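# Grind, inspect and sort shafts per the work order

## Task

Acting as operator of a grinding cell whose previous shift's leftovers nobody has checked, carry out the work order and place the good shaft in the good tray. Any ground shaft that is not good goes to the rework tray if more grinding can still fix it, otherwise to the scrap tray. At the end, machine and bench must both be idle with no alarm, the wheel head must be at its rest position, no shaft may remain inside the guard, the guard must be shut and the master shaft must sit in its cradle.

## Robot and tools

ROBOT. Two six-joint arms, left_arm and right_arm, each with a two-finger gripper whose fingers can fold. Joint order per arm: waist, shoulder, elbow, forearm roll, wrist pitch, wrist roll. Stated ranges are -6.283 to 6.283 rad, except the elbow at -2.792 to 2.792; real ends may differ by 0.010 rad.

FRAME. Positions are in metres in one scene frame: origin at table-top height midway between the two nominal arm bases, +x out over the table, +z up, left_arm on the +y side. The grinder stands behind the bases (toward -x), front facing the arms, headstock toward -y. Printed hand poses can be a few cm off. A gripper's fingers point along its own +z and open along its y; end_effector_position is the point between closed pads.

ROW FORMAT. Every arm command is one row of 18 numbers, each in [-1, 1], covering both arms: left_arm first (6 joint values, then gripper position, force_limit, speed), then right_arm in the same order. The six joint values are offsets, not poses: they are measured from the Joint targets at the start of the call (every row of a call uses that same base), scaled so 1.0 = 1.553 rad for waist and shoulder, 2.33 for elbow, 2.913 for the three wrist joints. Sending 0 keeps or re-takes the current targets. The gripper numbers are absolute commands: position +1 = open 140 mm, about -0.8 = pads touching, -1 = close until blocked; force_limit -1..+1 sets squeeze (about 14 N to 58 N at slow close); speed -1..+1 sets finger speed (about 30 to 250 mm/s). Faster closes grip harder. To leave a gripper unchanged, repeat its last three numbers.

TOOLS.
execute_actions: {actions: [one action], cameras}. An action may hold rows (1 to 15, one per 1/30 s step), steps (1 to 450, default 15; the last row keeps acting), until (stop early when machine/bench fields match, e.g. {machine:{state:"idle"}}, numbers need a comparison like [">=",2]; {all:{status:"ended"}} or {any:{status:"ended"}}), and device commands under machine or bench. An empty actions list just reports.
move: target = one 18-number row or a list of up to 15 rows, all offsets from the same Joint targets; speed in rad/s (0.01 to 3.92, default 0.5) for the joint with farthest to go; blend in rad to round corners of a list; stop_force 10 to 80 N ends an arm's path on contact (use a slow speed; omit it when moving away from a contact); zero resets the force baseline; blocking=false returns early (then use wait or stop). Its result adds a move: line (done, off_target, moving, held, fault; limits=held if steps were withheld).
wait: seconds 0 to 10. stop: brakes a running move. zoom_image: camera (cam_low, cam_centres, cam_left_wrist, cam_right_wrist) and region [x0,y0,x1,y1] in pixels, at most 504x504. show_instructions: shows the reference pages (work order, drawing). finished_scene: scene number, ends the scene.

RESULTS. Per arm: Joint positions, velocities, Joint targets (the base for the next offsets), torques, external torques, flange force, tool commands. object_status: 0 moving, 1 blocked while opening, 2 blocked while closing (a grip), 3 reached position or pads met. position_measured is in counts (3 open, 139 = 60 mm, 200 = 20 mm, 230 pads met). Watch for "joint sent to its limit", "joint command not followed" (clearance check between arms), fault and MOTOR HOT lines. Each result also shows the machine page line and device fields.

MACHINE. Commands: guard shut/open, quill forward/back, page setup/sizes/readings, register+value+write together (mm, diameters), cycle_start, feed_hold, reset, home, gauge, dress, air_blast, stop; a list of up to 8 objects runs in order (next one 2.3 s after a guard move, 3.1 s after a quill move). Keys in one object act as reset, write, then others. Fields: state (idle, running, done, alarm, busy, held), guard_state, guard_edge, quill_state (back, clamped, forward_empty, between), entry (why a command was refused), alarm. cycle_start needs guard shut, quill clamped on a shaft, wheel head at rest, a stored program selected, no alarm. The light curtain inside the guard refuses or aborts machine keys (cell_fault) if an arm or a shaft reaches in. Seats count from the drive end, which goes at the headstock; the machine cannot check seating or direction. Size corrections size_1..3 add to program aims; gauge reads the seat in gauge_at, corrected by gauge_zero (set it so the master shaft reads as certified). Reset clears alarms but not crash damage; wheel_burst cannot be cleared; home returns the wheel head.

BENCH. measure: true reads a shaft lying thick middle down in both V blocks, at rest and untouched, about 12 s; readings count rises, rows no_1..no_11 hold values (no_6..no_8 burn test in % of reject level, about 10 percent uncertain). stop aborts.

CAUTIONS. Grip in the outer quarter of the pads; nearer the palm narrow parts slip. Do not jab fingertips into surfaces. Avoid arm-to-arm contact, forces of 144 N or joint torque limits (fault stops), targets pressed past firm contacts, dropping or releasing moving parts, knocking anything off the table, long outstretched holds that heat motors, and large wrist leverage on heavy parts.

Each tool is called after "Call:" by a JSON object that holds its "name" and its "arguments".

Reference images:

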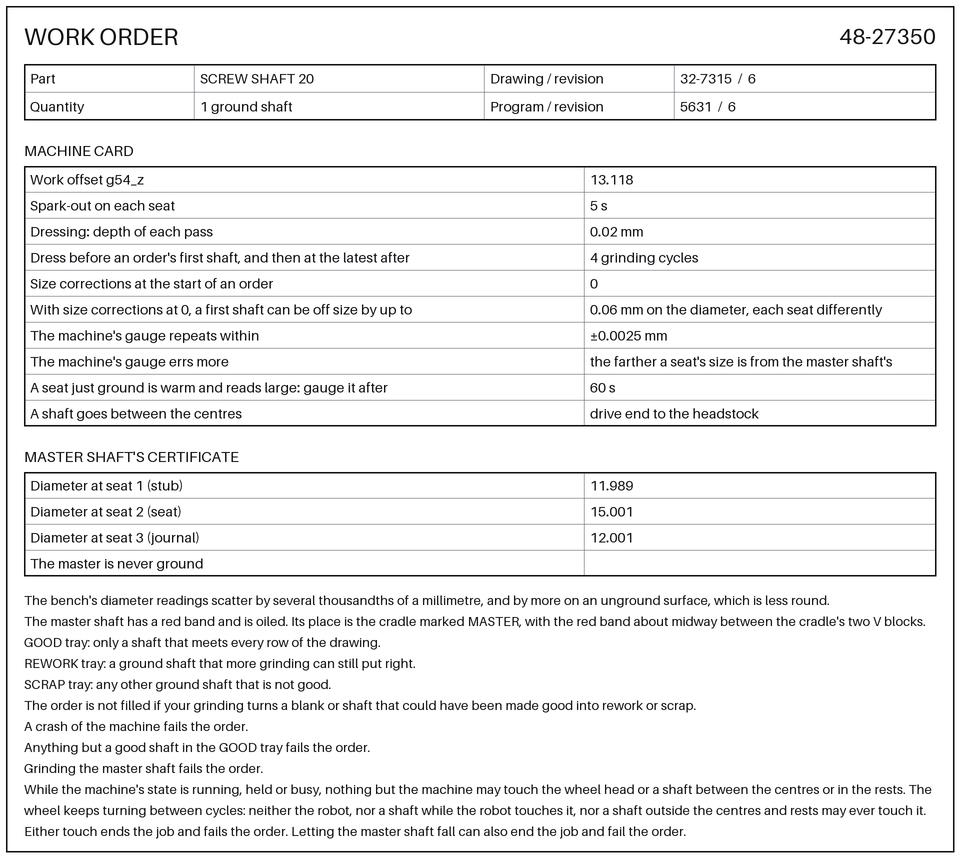

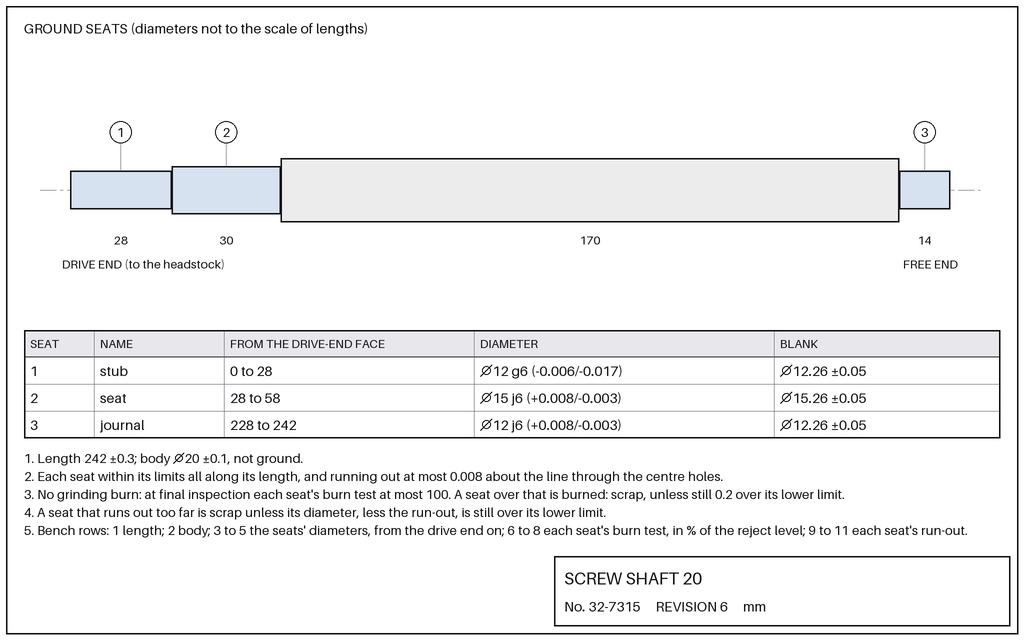

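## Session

Call:
{"name": "execute_actions", "arguments": {"actions": []}}

Scene clock: 0.00 s.
left_arm: end_effector_position=(+0.4802, +0.5981, +0.3770) position_measured=3 object_status=3 end_effector_quat_wxyz=(-0.034, +0.999, +0.008, +0.018) | right_arm: end_effector_position=(+0.4734, -0.6115, +0.3771) position_measured=3 object_status=3 end_effector_quat_wxyz=(+0.000, +0.027, +1.000, +0.000)
Joint positions: left_arm=[-0.195 -0.211 1.886 0.073 1.442 1.383] | right_arm=[-3.002 0.193 -1.87 0 -1.464 1.711]
Joint velocities: within noise
Joint torques (N m): no reading
External joint torques (N m): no reading
Flange force (N): no reading
Joint targets: left_arm=[-0.195 -0.211 1.886 0.073 1.442 1.383] | right_arm=[-3.002 0.193 -1.870 0.000 -1.464 1.711]
Tool commands: left_gripper/position=+1.0 left_gripper/force_limit=+1.0 left_gripper/speed=+1.0 right_gripper/position=+1.0 right_gripper/force_limit=+1.0 right_gripper/speed=+1.0
machine.setup: program=+5631 g54_z=+13.118 wheel_d=+292.733 sparkout_s=+0.1 dress_depth=+0.020 gauge_at=+1 gauge_zero=+0.223 program_revision=+6 since_dress=+1 stored1_number=+5631 stored1_revision=+6 stored2_number=+9000 stored2_revision=+1 stored3_number=+4561 stored3_revision=+2 stored4_number=+6793 stored4_revision=+3
machine: state=idle guard_state=shut guard_edge=clear quill_state=clamped guard_answer=taken quill_answer=taken page=setup entry=no_entry entries=0 alarm=no_alarm idle_s=3600 queue=idle queue_left=0
bench: message=nothing_yet readings=0 no_1=0.000 no_2=0.000 no_3=0.000 no_4=0.000 no_5=0.000 no_6=0 no_7=0 no_8=0 no_9=0.000 no_10=0.000 no_11=0.000

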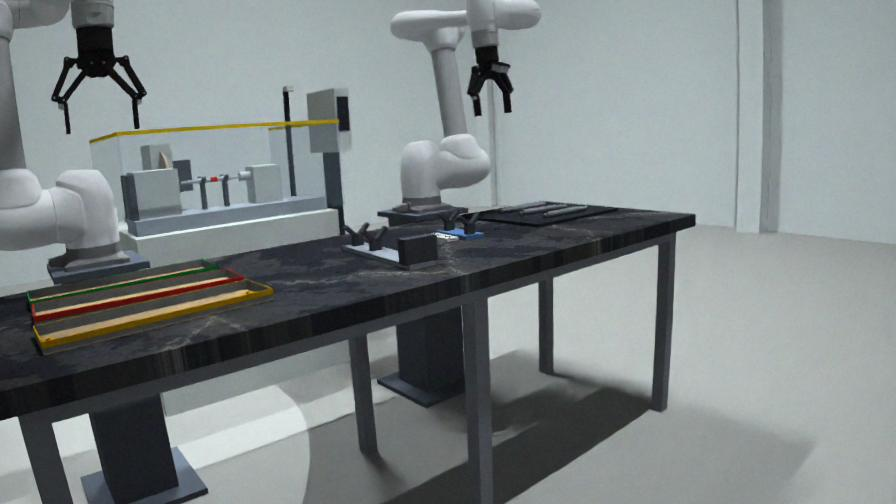

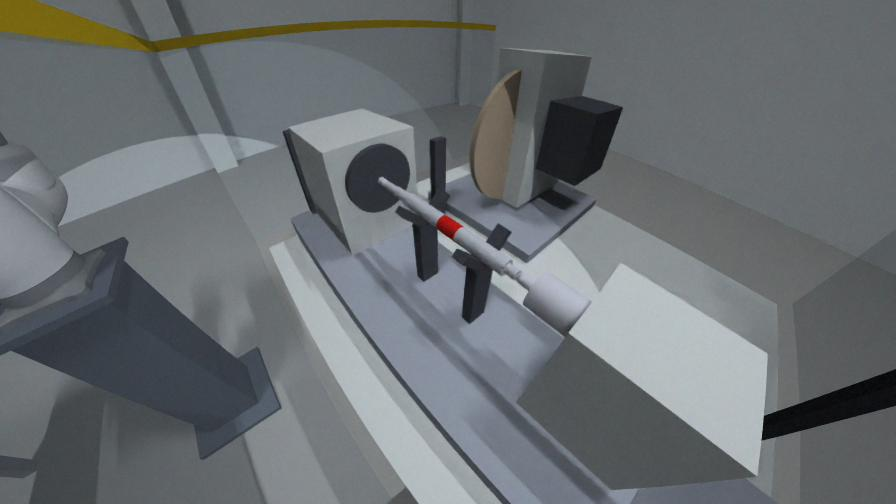

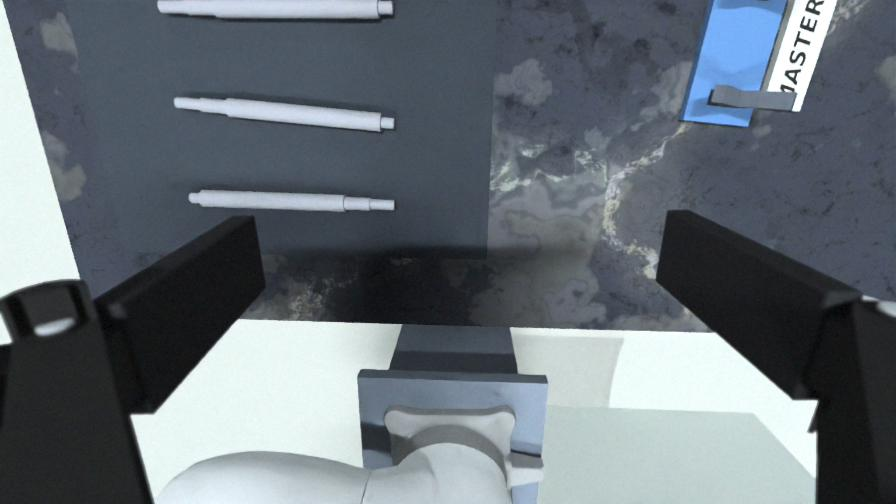

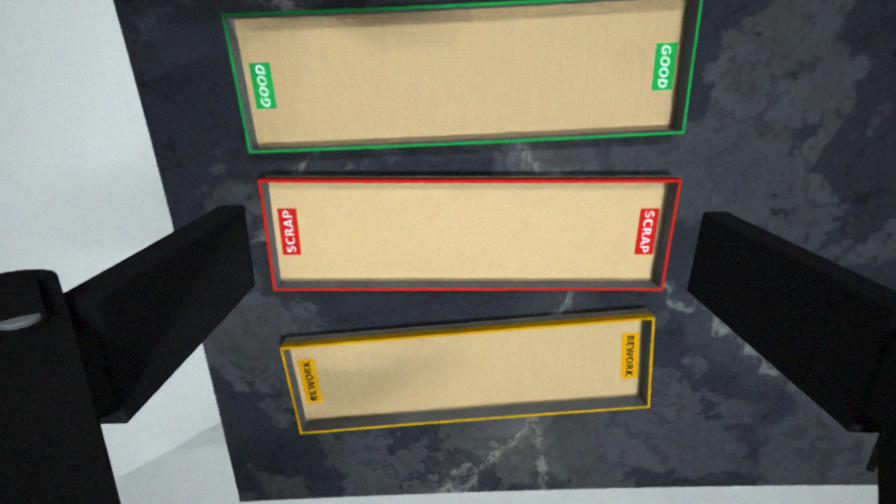

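Call:
{"name": "zoom_image", "arguments": {"camera": "cam_centres", "region": [340, 130, 640, 350]}}

Call:
{"name": "execute_actions", "arguments": {"actions": [{"machine": {"page": "sizes"}, "steps": 3}], "cameras": []}}

Call:
{"name": "execute_actions", "arguments": {"actions": [{"machine": {"page": "readings"}, "steps": 3}], "cameras": ["cam_left_wrist","cam_right_wrist"]}}

Scaled by 1.680.

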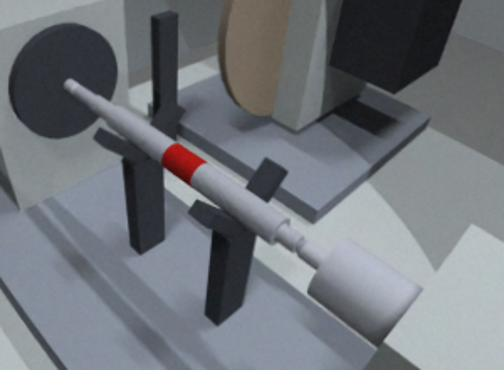

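Scene clock: 5.10 s.
left_arm: end_effector_position=(+0.4802, +0.5981, +0.3770) position_measured=3 object_status=3 end_effector_quat_wxyz=(-0.034, +0.999, +0.008, +0.018) | right_arm: end_effector_position=(+0.4734, -0.6115, +0.3771) position_measured=3 object_status=3 end_effector_quat_wxyz=(+0.000, +0.027, +1.000, +0.000)
Joint positions: left_arm=[-0.195 -0.211 1.886 0.073 1.442 1.383] | right_arm=[-3.002 0.193 -1.87 0 -1.464 1.711]
Joint velocities: within noise
Joint torques (N m): left_arm=[-2.5 -19.95 -42.56 4.15 -0.23 -0.17] | right_arm=[-0.21 19.53 41.32 -4.36 0.2 -0.37]
External joint torques (N m): left_arm=[2.47 -0.57 0.06 0.39 0.11 0.17] | right_arm=[0.05 2.6 0.72 0.04 -0.26 0.37]
Flange force (N): left_arm=[0.0 -6.2 0.2] | right_arm=[3.7 0.7 -2.1]
Joint targets: left_arm=[-0.195 -0.211 1.886 0.073 1.442 1.383] | right_arm=[-3.002 0.193 -1.870 0.000 -1.464 1.711]
Tool commands: left_gripper/position=+1.0 left_gripper/force_limit=+1.0 left_gripper/speed=+1.0 right_gripper/position=+1.0 right_gripper/force_limit=+1.0 right_gripper/speed=+1.0
machine.sizes: size_1=+0.000 size_2=+0.000 size_3=+0.000 aim_1=+11.989 aim_2=+15.002 aim_3=+12.002
machine: state=idle guard_state=shut guard_edge=clear quill_state=clamped guard_answer=taken quill_answer=taken page=sizes entry=no_entry entries=0 alarm=no_alarm idle_s=3605 queue=done queue_left=0
bench: message=nothing_yet readings=0 no_1=0.000 no_2=0.000 no_3=0.000 no_4=0.000 no_5=0.000 no_6=0 no_7=0 no_8=0 no_9=0.000 no_10=0.000 no_11=0.000
No camera images: "cameras" was empty.

Scene clock: 5.40 s.
left_arm: end_effector_position=(+0.4802, +0.5981, +0.3770) position_measured=3 object_status=3 end_effector_quat_wxyz=(-0.034, +0.999, +0.008, +0.018) | right_arm: end_effector_position=(+0.4734, -0.6115, +0.3771) position_measured=3 object_status=3 end_effector_quat_wxyz=(+0.000, +0.027, +1.000, +0.000)
Joint positions: left_arm=[-0.195 -0.211 1.886 0.073 1.442 1.383] | right_arm=[-3.002 0.193 -1.87 0 -1.464 1.711]
Joint velocities: within noise
Joint torques (N m): left_arm=[-2.77 -19.58 -42.67 4.15 -0.23 -0.2] | right_arm=[0.36 19.11 41.57 -4.27 0.19 -0.28]
External joint torques (N m): left_arm=[2.78 -1.01 0.17 0.38 0.11 0.19] | right_arm=[-0.44 3.28 0.61 -0.06 -0.25 0.28]
Flange force (N): left_arm=[-0.7 -7.0 0.3] | right_arm=[4.8 -0.7 -2.0]
Joint targets: left_arm=[-0.195 -0.211 1.886 0.073 1.442 1.383] | right_arm=[-3.002 0.193 -1.870 0.000 -1.464 1.711]
Tool commands: left_gripper/position=+1.0 left_gripper/force_limit=+1.0 left_gripper/speed=+1.0 right_gripper/position=+1.0 right_gripper/force_limit=+1.0 right_gripper/speed=+1.0
machine.readings: gauge_d=+0.000 gauge_d_1=+0.000 gauge_d_2=+0.000 gauge_d_3=+0.000 pos_x=+0.000 pos_z=+0.000 load_peak=+0.0 cycles=+0
machine: state=idle guard_state=shut guard_edge=clear quill_state=clamped guard_answer=taken quill_answer=taken page=readings entry=no_entry entries=0 alarm=no_alarm idle_s=3605 queue=done queue_left=0
bench: message=nothing_yet readings=0 no_1=0.000 no_2=0.000 no_3=0.000 no_4=0.000 no_5=0.000 no_6=0 no_7=0 no_8=0 no_9=0.000 no_10=0.000 no_11=0.000
Images, in order (width x height): cam_left_wrist 896x504, cam_right_wrist 896x504.

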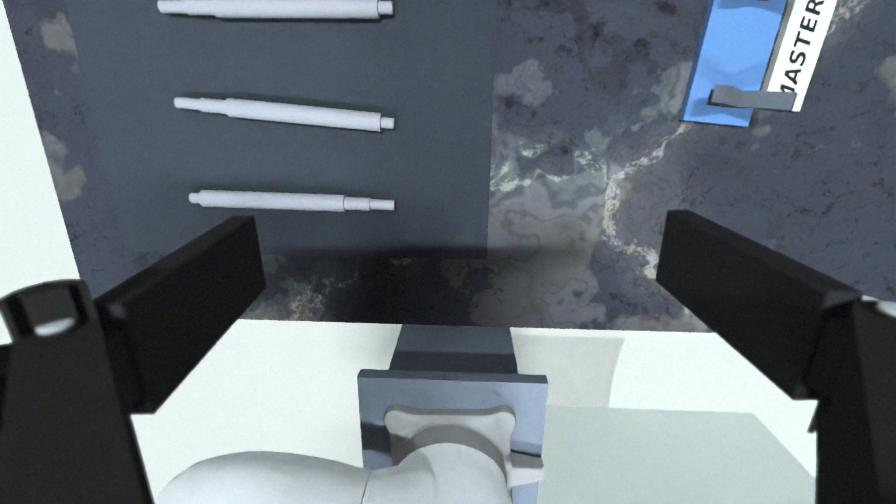

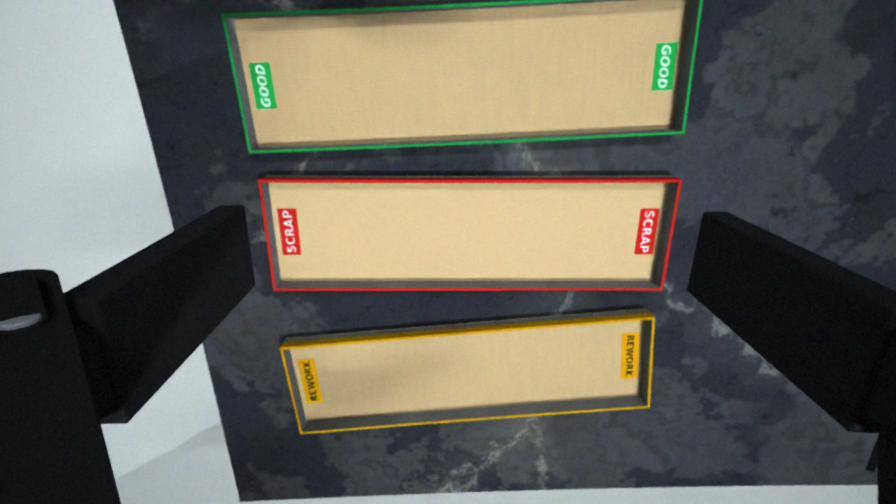

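Call:
{"name": "execute_actions", "arguments": {"actions": [{"machine": [{"register": "sparkout_s", "value": 5, "write": true}, {"register": "gauge_at", "value": 1, "write": true, "gauge": true}, {"register": "gauge_at", "value": 2, "write": true, "gauge": true}, {"register": "gauge_at", "value": 3, "write": true, "gauge": true}], "steps": 450, "until": {"machine": {"queue": ["!=", "running"]}}}], "cameras": []}}

Scene clock: 21.73 s.
left_arm: end_effector_position=(+0.4802, +0.5981, +0.3770) position_measured=3 object_status=3 end_effector_quat_wxyz=(-0.034, +0.999, +0.008, +0.018) | right_arm: end_effector_position=(+0.4734, -0.6115, +0.3771) position_measured=3 object_status=3 end_effector_quat_wxyz=(+0.000, +0.027, +1.000, +0.000)
Joint positions: left_arm=[-0.195 -0.211 1.886 0.073 1.442 1.383] | right_arm=[-3.002 0.193 -1.87 0 -1.464 1.711]
Joint velocities: within noise
Joint torques (N m): left_arm=[-2.89 -19.75 -42.58 4.14 -0.25 -0.16] | right_arm=[-0.39 19.08 41.28 -4.19 0.16 -0.27]
External joint torques (N m): left_arm=[2.82 -0.66 0.15 0.39 0.13 0.16] | right_arm=[0.15 3.34 0.94 -0.15 -0.22 0.27]
Flange force (N): left_arm=[-0.1 -7.0 0.3] | right_arm=[4.6 0.7 -2.6]
Joint targets: left_arm=[-0.195 -0.211 1.886 0.073 1.442 1.383] | right_arm=[-3.002 0.193 -1.870 0.000 -1.464 1.711]
Tool commands: left_gripper/position=+1.0 left_gripper/force_limit=+1.0 left_gripper/speed=+1.0 right_gripper/position=+1.0 right_gripper/force_limit=+1.0 right_gripper/speed=+1.0
machine.readings: gauge_d=+12.001 gauge_d_1=+11.990 gauge_d_2=+15.002 gauge_d_3=+12.001 pos_x=+0.000 pos_z=+0.000 load_peak=+0.0 cycles=+0
machine: state=idle guard_state=shut guard_edge=clear quill_state=clamped guard_answer=taken quill_answer=taken page=readings entry=taken entries=7 alarm=no_alarm idle_s=3622 queue=done queue_left=0
bench: message=nothing_yet readings=0 no_1=0.000 no_2=0.000 no_3=0.000 no_4=0.000 no_5=0.000 no_6=0 no_7=0 no_8=0 no_9=0.000 no_10=0.000 no_11=0.000
No camera images: "cameras" was empty.

Call:
{"name": "execute_actions", "arguments": {"actions": [{"machine": [{"guard": "open"}, {"quill": "back"}, {"page": "setup"}], "steps": 1}], "cameras": []}}

Call:
{"name": "move", "arguments": {"target": [-0.25452,0.24484,-0.16239,-0.02506,0.0078,-0.02453,-0.2,1,0,0,0,0,0,0,0,1,1,1], "speed": 0.5, "cameras": ["cam_left_wrist","cam_centres"]}}

Scene clock: 52.03 s.
left_arm: end_effector_position=(+0.4802, +0.5981, +0.3770) position_measured=3 object_status=3 end_effector_quat_wxyz=(-0.034, +0.999, +0.008, +0.018) | right_arm: end_effector_position=(+0.4734, -0.6115, +0.3771) position_measured=3 object_status=3 end_effector_quat_wxyz=(+0.000, +0.027, +1.000, +0.000)
Joint positions: left_arm=[-0.195 -0.211 1.886 0.073 1.442 1.383] | right_arm=[-3.002 0.193 -1.87 0 -1.464 1.711]
Joint velocities: within noise
Joint torques (N m): left_arm=[-2.77 -19.74 -42.62 4.15 -0.26 -0.21] | right_arm=[-0.01 19.1 41.45 -4.21 0.23 -0.32]
External joint torques (N m): left_arm=[2.77 -0.79 0.16 0.38 0.14 0.2] | right_arm=[-0.24 3.08 0.56 -0.12 -0.28 0.32]
Flange force (N): left_arm=[-0.4 -7.0 0.3] | right_arm=[4.6 -0.1 -2.0]
Joint targets: left_arm=[-0.195 -0.211 1.886 0.073 1.442 1.383] | right_arm=[-3.002 0.193 -1.870 0.000 -1.464 1.711]
Tool commands: left_gripper/position=+1.0 left_gripper/force_limit=+1.0 left_gripper/speed=+1.0 right_gripper/position=+1.0 right_gripper/force_limit=+1.0 right_gripper/speed=+1.0
machine.readings: gauge_d=+12.001 gauge_d_1=+11.990 gauge_d_2=+15.002 gauge_d_3=+12.001 pos_x=+0.000 pos_z=+0.000 load_peak=+0.0 cycles=+0
machine: state=idle guard_state=between guard_edge=clear quill_state=clamped guard_answer=taken quill_answer=taken page=readings entry=taken entries=7 alarm=no_alarm idle_s=3652 queue=running queue_left=2
bench: message=nothing_yet readings=0 no_1=0.000 no_2=0.000 no_3=0.000 no_4=0.000 no_5=0.000 no_6=0 no_7=0 no_8=0 no_9=0.000 no_10=0.000 no_11=0.000
No camera images: "cameras" was empty.

Scene clock: 53.20 s.
left_arm: end_effector_position=(+0.6201, +0.2902, +0.3798) position_measured=154 object_status=3 end_effector_quat_wxyz=(+0.000, +0.989, -0.149, +0.000) | right_arm: end_effector_position=(+0.4734, -0.6115, +0.3771) position_measured=3 object_status=3 end_effector_quat_wxyz=(+0.000, +0.027, +1.000, +0.000)
Joint positions: left_arm=[-0.59 0.169 1.508 0 1.465 1.312] | right_arm=[-3.002 0.193 -1.87 0 -1.464 1.711]
Joint velocities: within noise
Joint torques (N m): left_arm=[-3.2 -59.27 -42.42 3.92 -0.18 -0.21] | right_arm=[0.07 19.07 41.6 -4.29 0.15 -0.26]
External joint torques (N m): left_arm=[3.12 -0.79 0.06 0.43 0.12 0.21] | right_arm=[-0.18 3.13 0.51 -0.04 -0.2 0.26]
Flange force (N): left_arm=[0.0 -5.1 -0.3] | right_arm=[4.7 -0.1 -1.8]
Joint targets: left_arm=[-0.590 0.169 1.508 0.000 1.465 1.312] | right_arm=[-3.002 0.193 -1.870 0.000 -1.464 1.711]
machine.readings: gauge_d=+12.001 gauge_d_1=+11.990 gauge_d_2=+15.002 gauge_d_3=+12.001 pos_x=+0.000 pos_z=+0.000 load_peak=+0.0 cycles=+0
machine: state=idle guard_state=between guard_edge=clear quill_state=clamped guard_answer=taken quill_answer=taken page=readings entry=taken entries=7 alarm=no_alarm idle_s=3653 queue=running queue_left=2
bench: message=nothing_yet readings=0 no_1=0.000 no_2=0.000 no_3=0.000 no_4=0.000 no_5=0.000 no_6=0 no_7=0 no_8=0 no_9=0.000 no_10=0.000 no_11=0.000
move: done
camera_calibration:
cam_left_wrist: T_world_to_cam=[[-0.309992, -0.950567, 0.0180935, 0.466287], [-0.890557, 0.29698, 0.344544, 0.33727], [-0.332886, 0.0906925, -0.938596, 0.675891], [0, 0, 0, 1]] pos_world=[0.669898, 0.281776, 0.509748]
Images, in order (width x height): cam_centres 896x504, cam_left_wrist 896x504.

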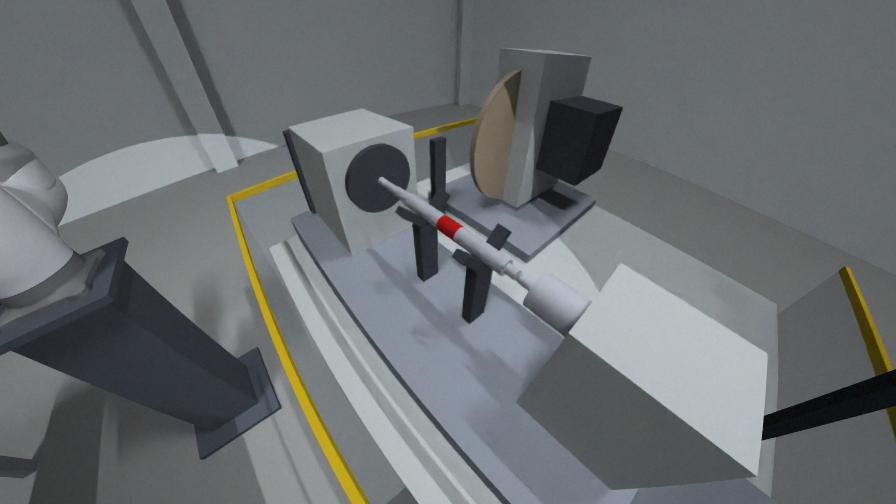

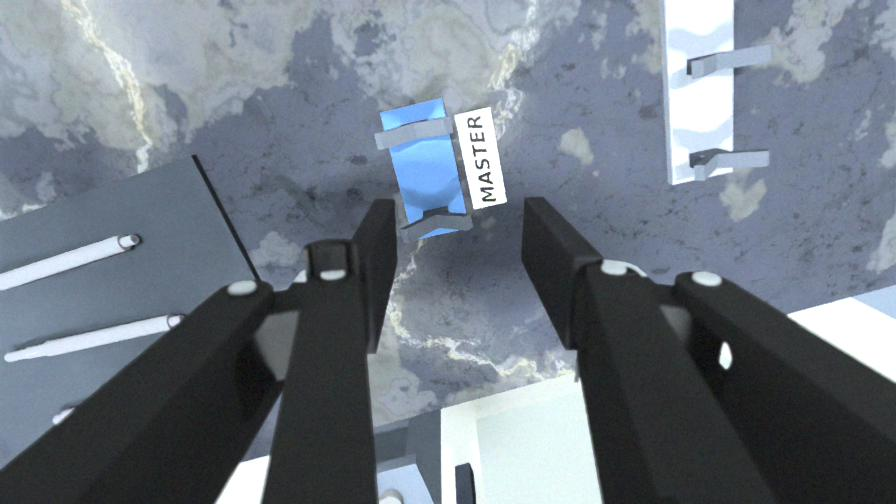

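Call:
{"name": "zoom_image", "arguments": {"camera": "cam_left_wrist", "region": [360, 80, 520, 250]}}

Call:
{"name": "zoom_image", "arguments": {"camera": "cam_left_wrist", "region": [640, 0, 800, 200]}}

Scaled by 2.965.

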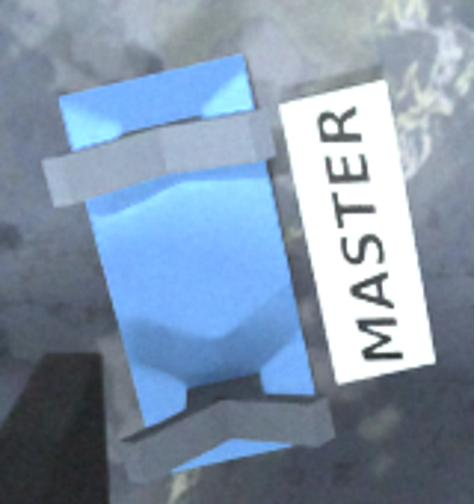

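Scaled by 2.520.

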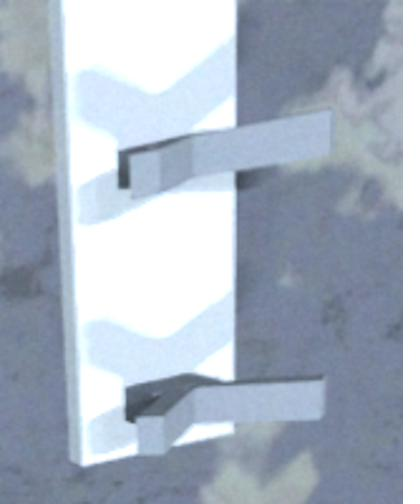

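Call:
{"name": "move", "arguments": {"target": [-0.90792,-0.11571,-0.00858,0,0.06842,-1.0,-0.2,1,-1,0,0,0,0,0,0,1,1,1], "speed": 1.2, "cameras": []}}

Scene clock: 76.73 s.
left_arm: end_effector_position=(-0.1398, +0.0909, +0.5001) position_measured=154 object_status=3 end_effector_quat_wxyz=(+0.000, +0.825, +0.566, +0.000) | right_arm: end_effector_position=(+0.4734, -0.6115, +0.3771) position_measured=3 object_status=3 end_effector_quat_wxyz=(+0.000, +0.027, +1.000, +0.000)
Joint positions: left_arm=[-2.001 -0.01 1.488 0 1.664 -1.601] | right_arm=[-3.002 0.193 -1.87 0 -1.464 1.711]
Joint velocities: within noise
Joint torques (N m): left_arm=[-2.89 -40.35 -42.43 3.97 -0.06 -0.2] | right_arm=[-0.24 19.74 41.36 -4.29 0.18 -0.39]
External joint torques (N m): left_arm=[2.83 -0.74 0.09 0.38 0.09 0.2] | right_arm=[0.2 2.29 0.75 -0.04 -0.23 0.39]
Flange force (N): left_arm=[1.2 5.5 0.1] | right_arm=[3.1 1.2 -2.1]
Joint targets: left_arm=[-2.001 -0.010 1.488 0.000 1.664 -1.601] | right_arm=[-3.002 0.193 -1.870 0.000 -1.464 1.711]
machine.setup: program=+5631 g54_z=+13.118 wheel_d=+292.733 sparkout_s=+5.0 dress_depth=+0.020 gauge_at=+3 gauge_zero=+0.223 program_revision=+6 since_dress=+1 stored1_number=+5631 stored1_revision=+6 stored2_number=+9000 stored2_revision=+1 stored3_number=+4561 stored3_revision=+2 stored4_number=+6793 stored4_revision=+3
machine: state=idle guard_state=open guard_edge=clear quill_state=back guard_answer=taken quill_answer=taken page=setup entry=taken entries=7 alarm=no_alarm idle_s=3676 queue=done queue_left=0
bench: message=nothing_yet readings=0 no_1=0.000 no_2=0.000 no_3=0.000 no_4=0.000 no_5=0.000 no_6=0 no_7=0 no_8=0 no_9=0.000 no_10=0.000 no_11=0.000
move: done
No camera images: "cameras" was empty.

Call:
{"name": "move", "arguments": {"target": [[-0.29551,0.4199,-0.31379,0,0.02699,-0.28422,-0.2,1,-1,0,0,0,0,0,0,1,1,1],[-0.29551,0.41038,-0.2107,0,-0.0504,-0.28422,-0.2,1,-1,0,0,0,0,0,0,1,1,1]], "speed": [0.6,0.3], "blend": [0.02,0], "cameras": ["cam_left_wrist","cam_centres"]}}

Scene clock: 81.33 s.
left_arm: end_effector_position=(-0.6331, -0.0179, +0.3004) position_measured=154 object_status=3 end_effector_quat_wxyz=(+0.000, +0.707, +0.707, +0.000) | right_arm: end_effector_position=(+0.4734, -0.6115, +0.3771) position_measured=3 object_status=3 end_effector_quat_wxyz=(+0.000, +0.027, +1.000, +0.000)
Joint positions: left_arm=[-2.46 0.627 0.997 0 1.517 -2.429] | right_arm=[-3.002 0.193 -1.87 0 -1.464 1.711]
Joint velocities: within noise
Joint torques (N m): left_arm=[-3.39 -103.24 -43.33 3.92 -0.03 -0.22] | right_arm=[0.32 18.86 41.41 -4.26 0.16 -0.27]
External joint torques (N m): left_arm=[3.28 -0.61 0.91 0.4 0.05 0.22] | right_arm=[-0.38 3.37 0.65 -0.06 -0.21 0.27]
Flange force (N): left_arm=[-0.2 5.4 1.3] | right_arm=[4.8 -0.6 -2.1]
Joint targets: left_arm=[-2.460 0.627 0.997 0.000 1.517 -2.429] | right_arm=[-3.002 0.193 -1.870 0.000 -1.464 1.711]
machine.setup: program=+5631 g54_z=+13.118 wheel_d=+292.733 sparkout_s=+5.0 dress_depth=+0.020 gauge_at=+3 gauge_zero=+0.223 program_revision=+6 since_dress=+1 stored1_number=+5631 stored1_revision=+6 stored2_number=+9000 stored2_revision=+1 stored3_number=+4561 stored3_revision=+2 stored4_number=+6793 stored4_revision=+3
machine: state=idle guard_state=open guard_edge=clear quill_state=back guard_answer=taken quill_answer=taken page=setup entry=taken entries=7 alarm=no_alarm idle_s=3681 queue=done queue_left=0
bench: message=nothing_yet readings=0 no_1=0.000 no_2=0.000 no_3=0.000 no_4=0.000 no_5=0.000 no_6=0 no_7=0 no_8=0 no_9=0.000 no_10=0.000 no_11=0.000
move: done
camera_calibration:
cam_left_wrist: T_world_to_cam=[[0.999735, -0.0148883, 0.0175404, 0.632495], [-0.020028, -0.938382, 0.345019, -0.131068], [0.0113229, -0.345279, -0.938432, 0.422216], [0, 0, 0, 1]] pos_world=[-0.639734, 0.032207, 0.430348]
Images, in order (width x height): cam_centres 896x504, cam_left_wrist 896x504.

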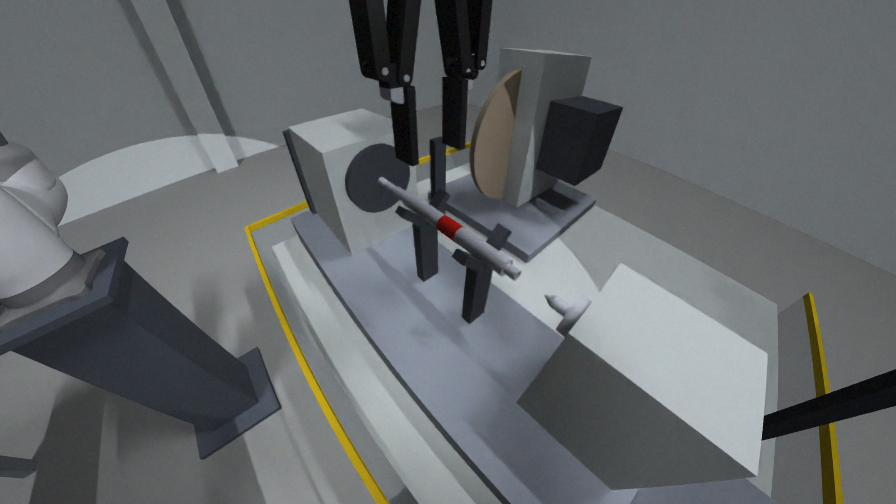

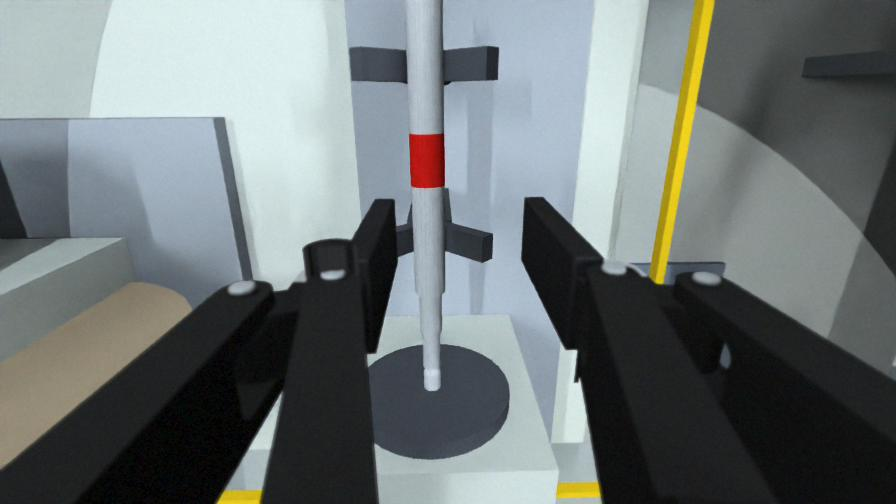

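Call:
{"name": "move", "arguments": {"target": [[-0.00984,0.01046,-0.0116,0,0.0037,-0.00525,-0.2,1,-1,0,0,0,0,0,0,1,1,1],[-0.00984,0.018,0.03,0,-0.03359,-0.00525,-0.2,1,-1,0,0,0,0,0,0,1,1,1]], "speed": [0.1,0.2], "cameras": ["cam_left_wrist","cam_centres"]}}

Scene clock: 96.10 s.
left_arm: end_effector_position=(-0.6490, -0.0128, +0.2354) position_measured=154 object_status=3 end_effector_quat_wxyz=(+0.000, +0.707, +0.707, +0.000) | right_arm: end_effector_position=(+0.4734, -0.6115, +0.3771) position_measured=3 object_status=3 end_effector_quat_wxyz=(+0.000, +0.027, +1.000, +0.000)
Joint positions: left_arm=[-2.475 0.655 1.067 0 1.419 -2.444] | right_arm=[-3.002 0.193 -1.87 0 -1.464 1.711]
Joint velocities: within noise
Joint torques (N m): left_arm=[-3.1 -105.19 -42.25 3.9 -0.08 -0.2] | right_arm=[0.11 19.17 41.38 -4.21 0.07 -0.31]
External joint torques (N m): left_arm=[3.04 -0.87 0.14 0.39 0.09 0.2] | right_arm=[-0.12 2.71 0.56 -0.09 -0.13 0.31]
Flange force (N): left_arm=[-1.4 3.7 -0.2] | right_arm=[3.9 0.2 -1.7]
Joint targets: left_arm=[-2.475 0.655 1.067 0.000 1.419 -2.444] | right_arm=[-3.002 0.193 -1.870 0.000 -1.464 1.711]
machine.setup: program=+5631 g54_z=+13.118 wheel_d=+292.733 sparkout_s=+5.0 dress_depth=+0.020 gauge_at=+3 gauge_zero=+0.223 program_revision=+6 since_dress=+1 stored1_number=+5631 stored1_revision=+6 stored2_number=+9000 stored2_revision=+1 stored3_number=+4561 stored3_revision=+2 stored4_number=+6793 stored4_revision=+3
machine: state=idle guard_state=open guard_edge=clear quill_state=back guard_answer=taken quill_answer=taken page=setup entry=taken entries=7 alarm=no_alarm idle_s=3695 queue=done queue_left=0
bench: message=nothing_yet readings=0 no_1=0.000 no_2=0.000 no_3=0.000 no_4=0.000 no_5=0.000 no_6=0 no_7=0 no_8=0 no_9=0.000 no_10=0.000 no_11=0.000
move: done
camera_calibration:
cam_left_wrist: T_world_to_cam=[[0.999731, -0.0149166, 0.0177591, 0.649624], [-0.0201275, -0.938459, 0.344804, -0.104254], [0.0115228, -0.345069, -0.938507, 0.363276], [0, 0, 0, 1]] pos_world=[-0.655733, 0.0372075, 0.365348]
Images, in order (width x height): cam_centres 896x504, cam_left_wrist 896x504.

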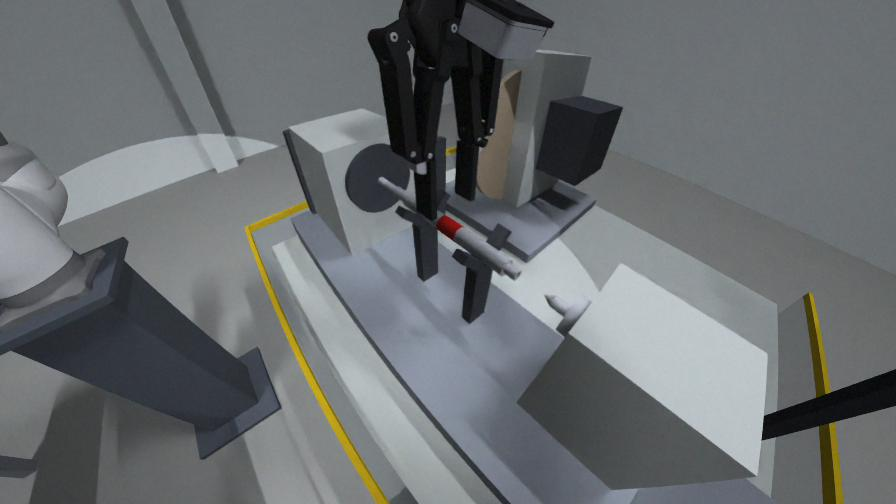

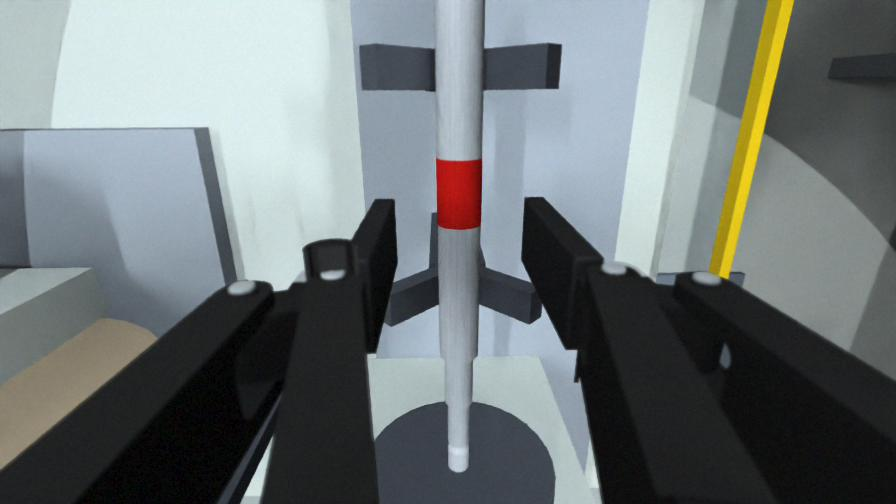

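Call:
{"name": "move", "arguments": {"target": [0,0.00578,0.0154,0,-0.0154,0,-0.2,1,-1,0,0,0,0,0,0,1,1,1], "speed": 0.08, "cameras": ["cam_left_wrist","cam_centres"]}}

Call:
{"name": "zoom_image", "arguments": {"camera": "cam_centres", "region": [340, 120, 600, 300]}}

Scene clock: 106.07 s.
left_arm: end_effector_position=(-0.6491, -0.0129, +0.2074) position_measured=154 object_status=3 end_effector_quat_wxyz=(+0.000, +0.707, +0.707, +0.000) | right_arm: end_effector_position=(+0.4734, -0.6115, +0.3771) position_measured=3 object_status=3 end_effector_quat_wxyz=(+0.000, +0.027, +1.000, +0.000)
Joint positions: left_arm=[-2.475 0.664 1.102 0 1.375 -2.444] | right_arm=[-3.002 0.193 -1.87 0 -1.464 1.711]
Joint velocities: within noise
Joint torques (N m): left_arm=[-2.82 -105.64 -41.8 3.88 -0.09 -0.17] | right_arm=[-0.43 20.06 41.44 -4.23 0.14 -0.36]
External joint torques (N m): left_arm=[2.78 -0.63 0.1 0.37 0.11 0.16] | right_arm=[0.36 2.28 0.91 -0.12 -0.18 0.36]
Flange force (N): left_arm=[-1.6 3.0 -0.3] | right_arm=[2.9 1.5 -2.2]
Joint targets: left_arm=[-2.475 0.664 1.102 0.000 1.375 -2.444] | right_arm=[-3.002 0.193 -1.870 0.000 -1.464 1.711]
machine.setup: program=+5631 g54_z=+13.118 wheel_d=+292.733 sparkout_s=+5.0 dress_depth=+0.020 gauge_at=+3 gauge_zero=+0.223 program_revision=+6 since_dress=+1 stored1_number=+5631 stored1_revision=+6 stored2_number=+9000 stored2_revision=+1 stored3_number=+4561 stored3_revision=+2 stored4_number=+6793 stored4_revision=+3
machine: state=idle guard_state=open guard_edge=clear quill_state=back guard_answer=taken quill_answer=taken page=setup entry=taken entries=7 alarm=no_alarm idle_s=3705 queue=done queue_left=0
bench: message=nothing_yet readings=0 no_1=0.000 no_2=0.000 no_3=0.000 no_4=0.000 no_5=0.000 no_6=0 no_7=0 no_8=0 no_9=0.000 no_10=0.000 no_11=0.000
move: done
camera_calibration:
cam_left_wrist: T_world_to_cam=[[0.999732, -0.0149516, 0.0176668, 0.650154], [-0.0201295, -0.938426, 0.344894, -0.0946325], [0.0114223, -0.345157, -0.938475, 0.336925], [0, 0, 0, 1]] pos_world=[-0.655733, 0.0372072, 0.337348]
Images, in order (width x height): cam_centres 896x504, cam_left_wrist 896x504.

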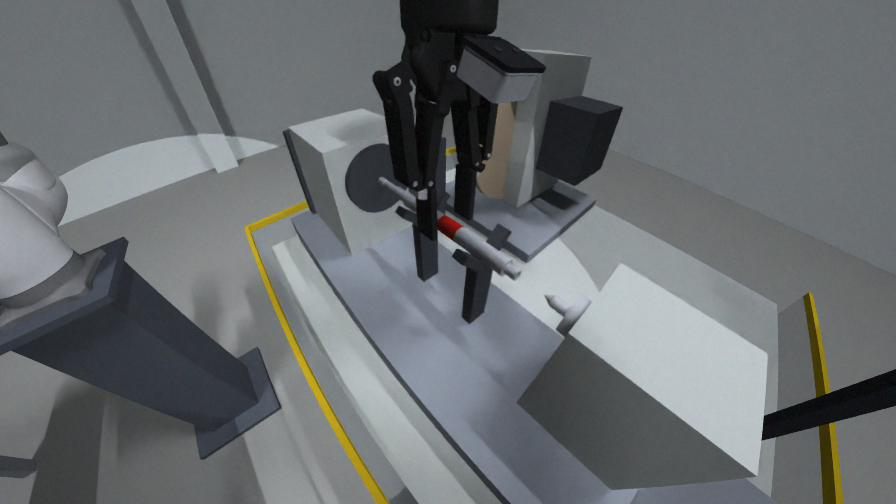

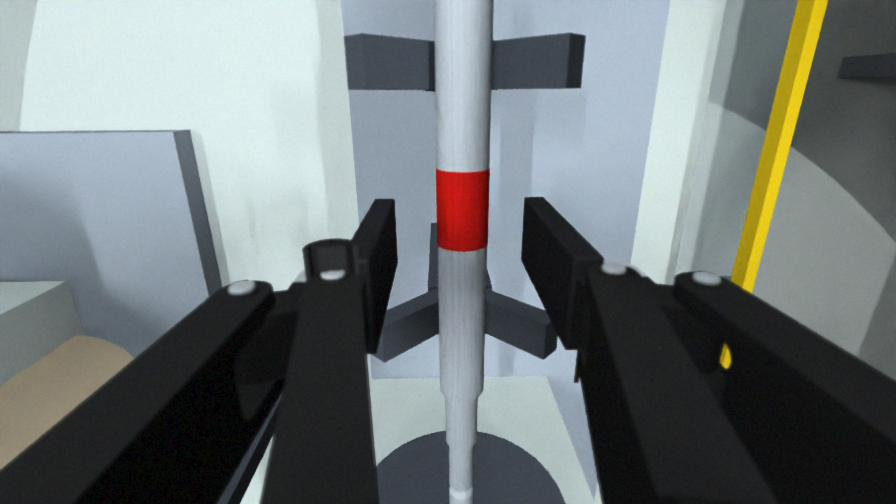

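Scaled by 1.938.

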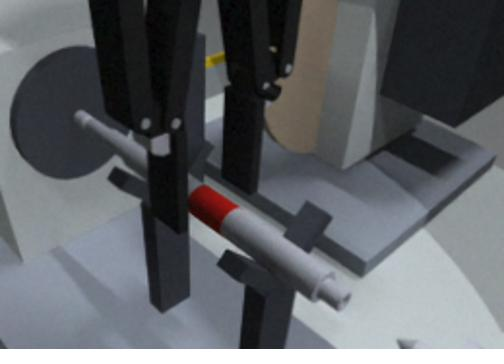

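Call:
{"name": "execute_actions", "arguments": {"actions": [{"rows": [[0,0,0,0,0,0,-1,1,-1,0,0,0,0,0,0,1,1,1]], "steps": 60}], "cameras": ["cam_left_wrist"]}}

Scene clock: 111.07 s.
left_arm: end_effector_position=(-0.6491, -0.0129, +0.2075) position_measured=204 object_status=2 end_effector_quat_wxyz=(+0.000, +0.707, +0.707, +0.000) | right_arm: end_effector_position=(+0.4734, -0.6115, +0.3771) position_measured=3 object_status=3 end_effector_quat_wxyz=(+0.000, +0.027, +1.000, +0.000)
Joint positions: left_arm=[-2.475 0.664 1.102 0 1.375 -2.444] | right_arm=[-3.002 0.193 -1.87 0 -1.464 1.711]
Joint velocities: within noise
Joint torques (N m): left_arm=[-7.93 -99.73 -43.44 2.26 -3.75 0.21] | right_arm=[-0.17 19.17 41.58 -4.24 0.13 -0.3]
External joint torques (N m): left_arm=[7.96 -6.58 1.72 1.99 3.77 -0.21] | right_arm=[0.18 2.82 0.39 -0.07 -0.19 0.3]
Flange force (N): left_arm=[1.8 14.4 -6.1] | right_arm=[4.5 0.8 -1.5]
Joint targets: left_arm=[-2.475 0.664 1.102 0.000 1.375 -2.444] | right_arm=[-3.002 0.193 -1.870 0.000 -1.464 1.711]
machine.setup: program=+5631 g54_z=+13.118 wheel_d=+292.733 sparkout_s=+5.0 dress_depth=+0.020 gauge_at=+3 gauge_zero=+0.223 program_revision=+6 since_dress=+1 stored1_number=+5631 stored1_revision=+6 stored2_number=+9000 stored2_revision=+1 stored3_number=+4561 stored3_revision=+2 stored4_number=+6793 stored4_revision=+3
machine: state=idle guard_state=open guard_edge=clear quill_state=back guard_answer=taken quill_answer=taken page=setup entry=taken entries=7 alarm=no_alarm idle_s=3710 queue=done queue_left=0
bench: message=nothing_yet readings=0 no_1=0.000 no_2=0.000 no_3=0.000 no_4=0.000 no_5=0.000 no_6=0 no_7=0 no_8=0 no_9=0.000 no_10=0.000 no_11=0.000
camera_calibration:
cam_left_wrist: T_world_to_cam=[[0.999732, -0.0149496, 0.017666, 0.650154], [-0.0201274, -0.938426, 0.344894, -0.0946312], [0.0114222, -0.345157, -0.938475, 0.336925], [0, 0, 0, 1]] pos_world=[-0.655733, 0.0372072, 0.337348]
Images, in order (width x height): cam_left_wrist 896x504.

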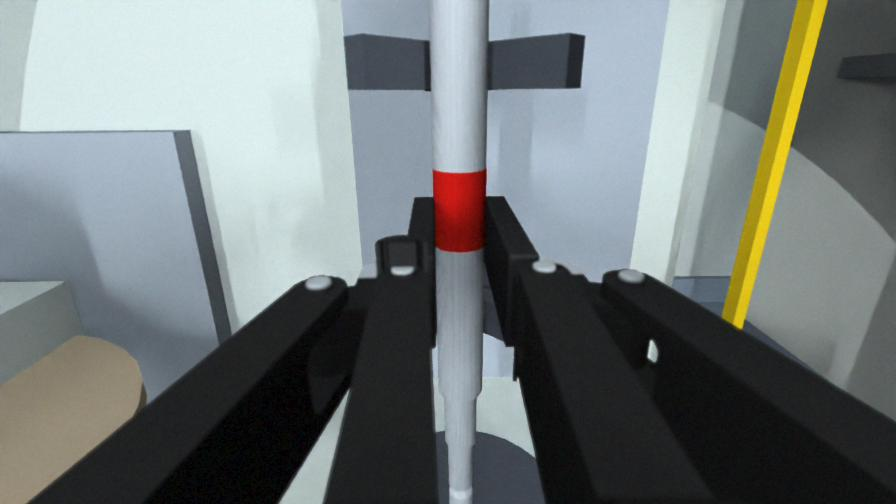

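Call:
{"name": "move", "arguments": {"target": [[-0.00858,-0.01212,0.01332,0,-0.00419,-0.00457,-1,1,-1,0,0,0,0,0,0,1,1,1],[-0.00858,-0.01758,-0.14481,0,0.1252,-0.00457,-1,1,-1,0,0,0,0,0,0,1,1,1],[0.11282,-0.43461,0.1653,0,0.09949,-0.00457,-1,1,-1,0,0,0,0,0,0,1,1,1],[0.94991,-0.43461,0.1653,0,0.09949,-0.00457,-1,1,-1,0,0,0,0,0,0,1,1,1]], "speed": [0.05,0.2,0.5,0.7], "blend": [0,0.03,0.1,0], "cameras": ["cam_left_wrist","cam_centres"]}}

Scene clock: 122.33 s.
left_arm: end_effector_position=(+0.3820, +0.1777, +0.5005) position_measured=204 object_status=2 end_effector_quat_wxyz=(+0.000, +0.041, +0.999, +0.000) | right_arm: end_effector_position=(+0.4734, -0.6115, +0.3771) position_measured=3 object_status=3 end_effector_quat_wxyz=(+0.000, +0.027, +1.000, +0.000)
Joint positions: left_arm=[-1 -0.011 1.488 0 1.664 -2.458] | right_arm=[-3.002 0.193 -1.87 0 -1.464 1.711]
Joint velocities: within noise
Joint torques (N m): left_arm=[-4.31 -43.59 -45.26 3.94 -0.11 -0.17] | right_arm=[-0.06 19.09 41.67 -4.21 0.18 -0.27]
External joint torques (N m): left_arm=[4.32 2.47 2.95 0.37 0.13 0.17] | right_arm=[0.08 3.1 0.49 -0.12 -0.24 0.27]
Flange force (N): left_arm=[-5.8 5.7 5.1] | right_arm=[4.8 0.5 -1.8]
Joint targets: left_arm=[-1.000 -0.011 1.488 0.000 1.664 -2.458] | right_arm=[-3.002 0.193 -1.870 0.000 -1.464 1.711]
machine.setup: program=+5631 g54_z=+13.118 wheel_d=+292.733 sparkout_s=+5.0 dress_depth=+0.020 gauge_at=+3 gauge_zero=+0.223 program_revision=+6 since_dress=+1 stored1_number=+5631 stored1_revision=+6 stored2_number=+9000 stored2_revision=+1 stored3_number=+4561 stored3_revision=+2 stored4_number=+6793 stored4_revision=+3
machine: state=idle guard_state=open guard_edge=clear quill_state=back guard_answer=taken quill_answer=taken page=setup entry=taken entries=7 alarm=no_alarm idle_s=3721 queue=done queue_left=0
bench: message=nothing_yet readings=0 no_1=0.000 no_2=0.000 no_3=0.000 no_4=0.000 no_5=0.000 no_6=0 no_7=0 no_8=0 no_9=0.000 no_10=0.000 no_11=0.000
move: done
camera_calibration:
cam_left_wrist: T_world_to_cam=[[0.0967405, 0.995156, 0.017493, -0.21738], [0.933591, -0.0968204, 0.345013, -0.510105], [0.345036, -0.0170455, -0.938435, 0.480217], [0, 0, 0, 1]] pos_world=[0.331566, 0.175124, 0.630448]
Images, in order (width x height): cam_centres 896x504, cam_left_wrist 896x504.

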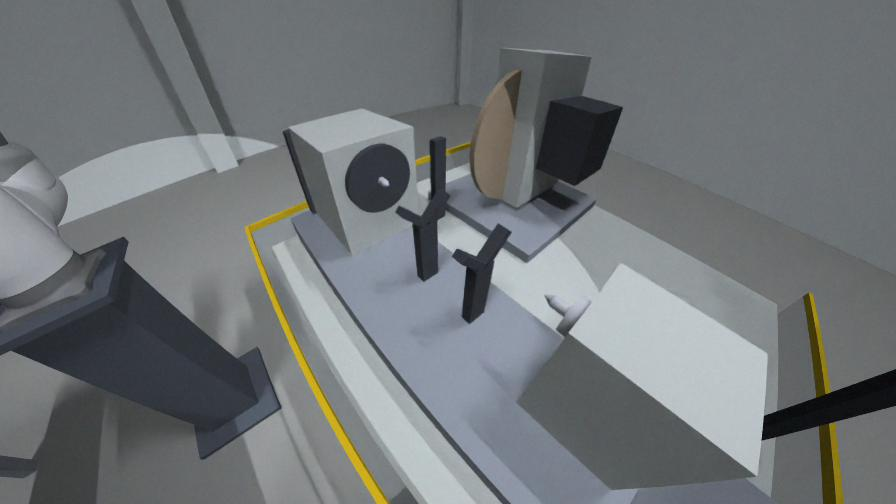

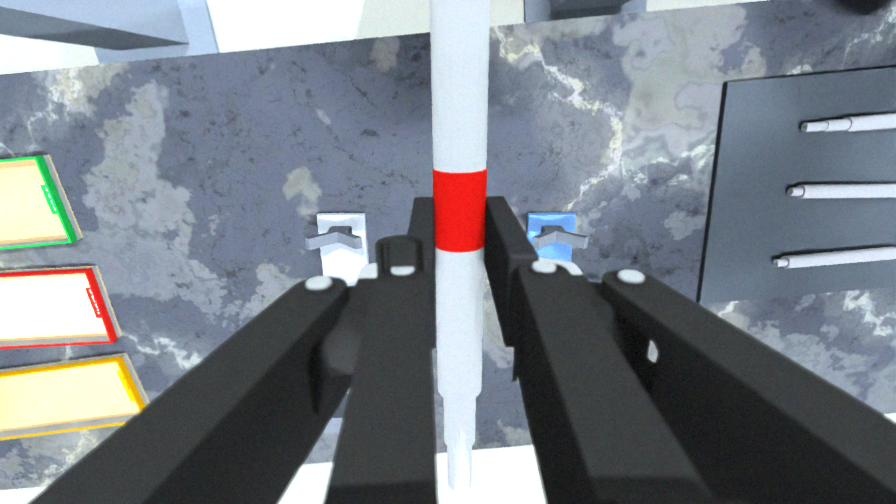

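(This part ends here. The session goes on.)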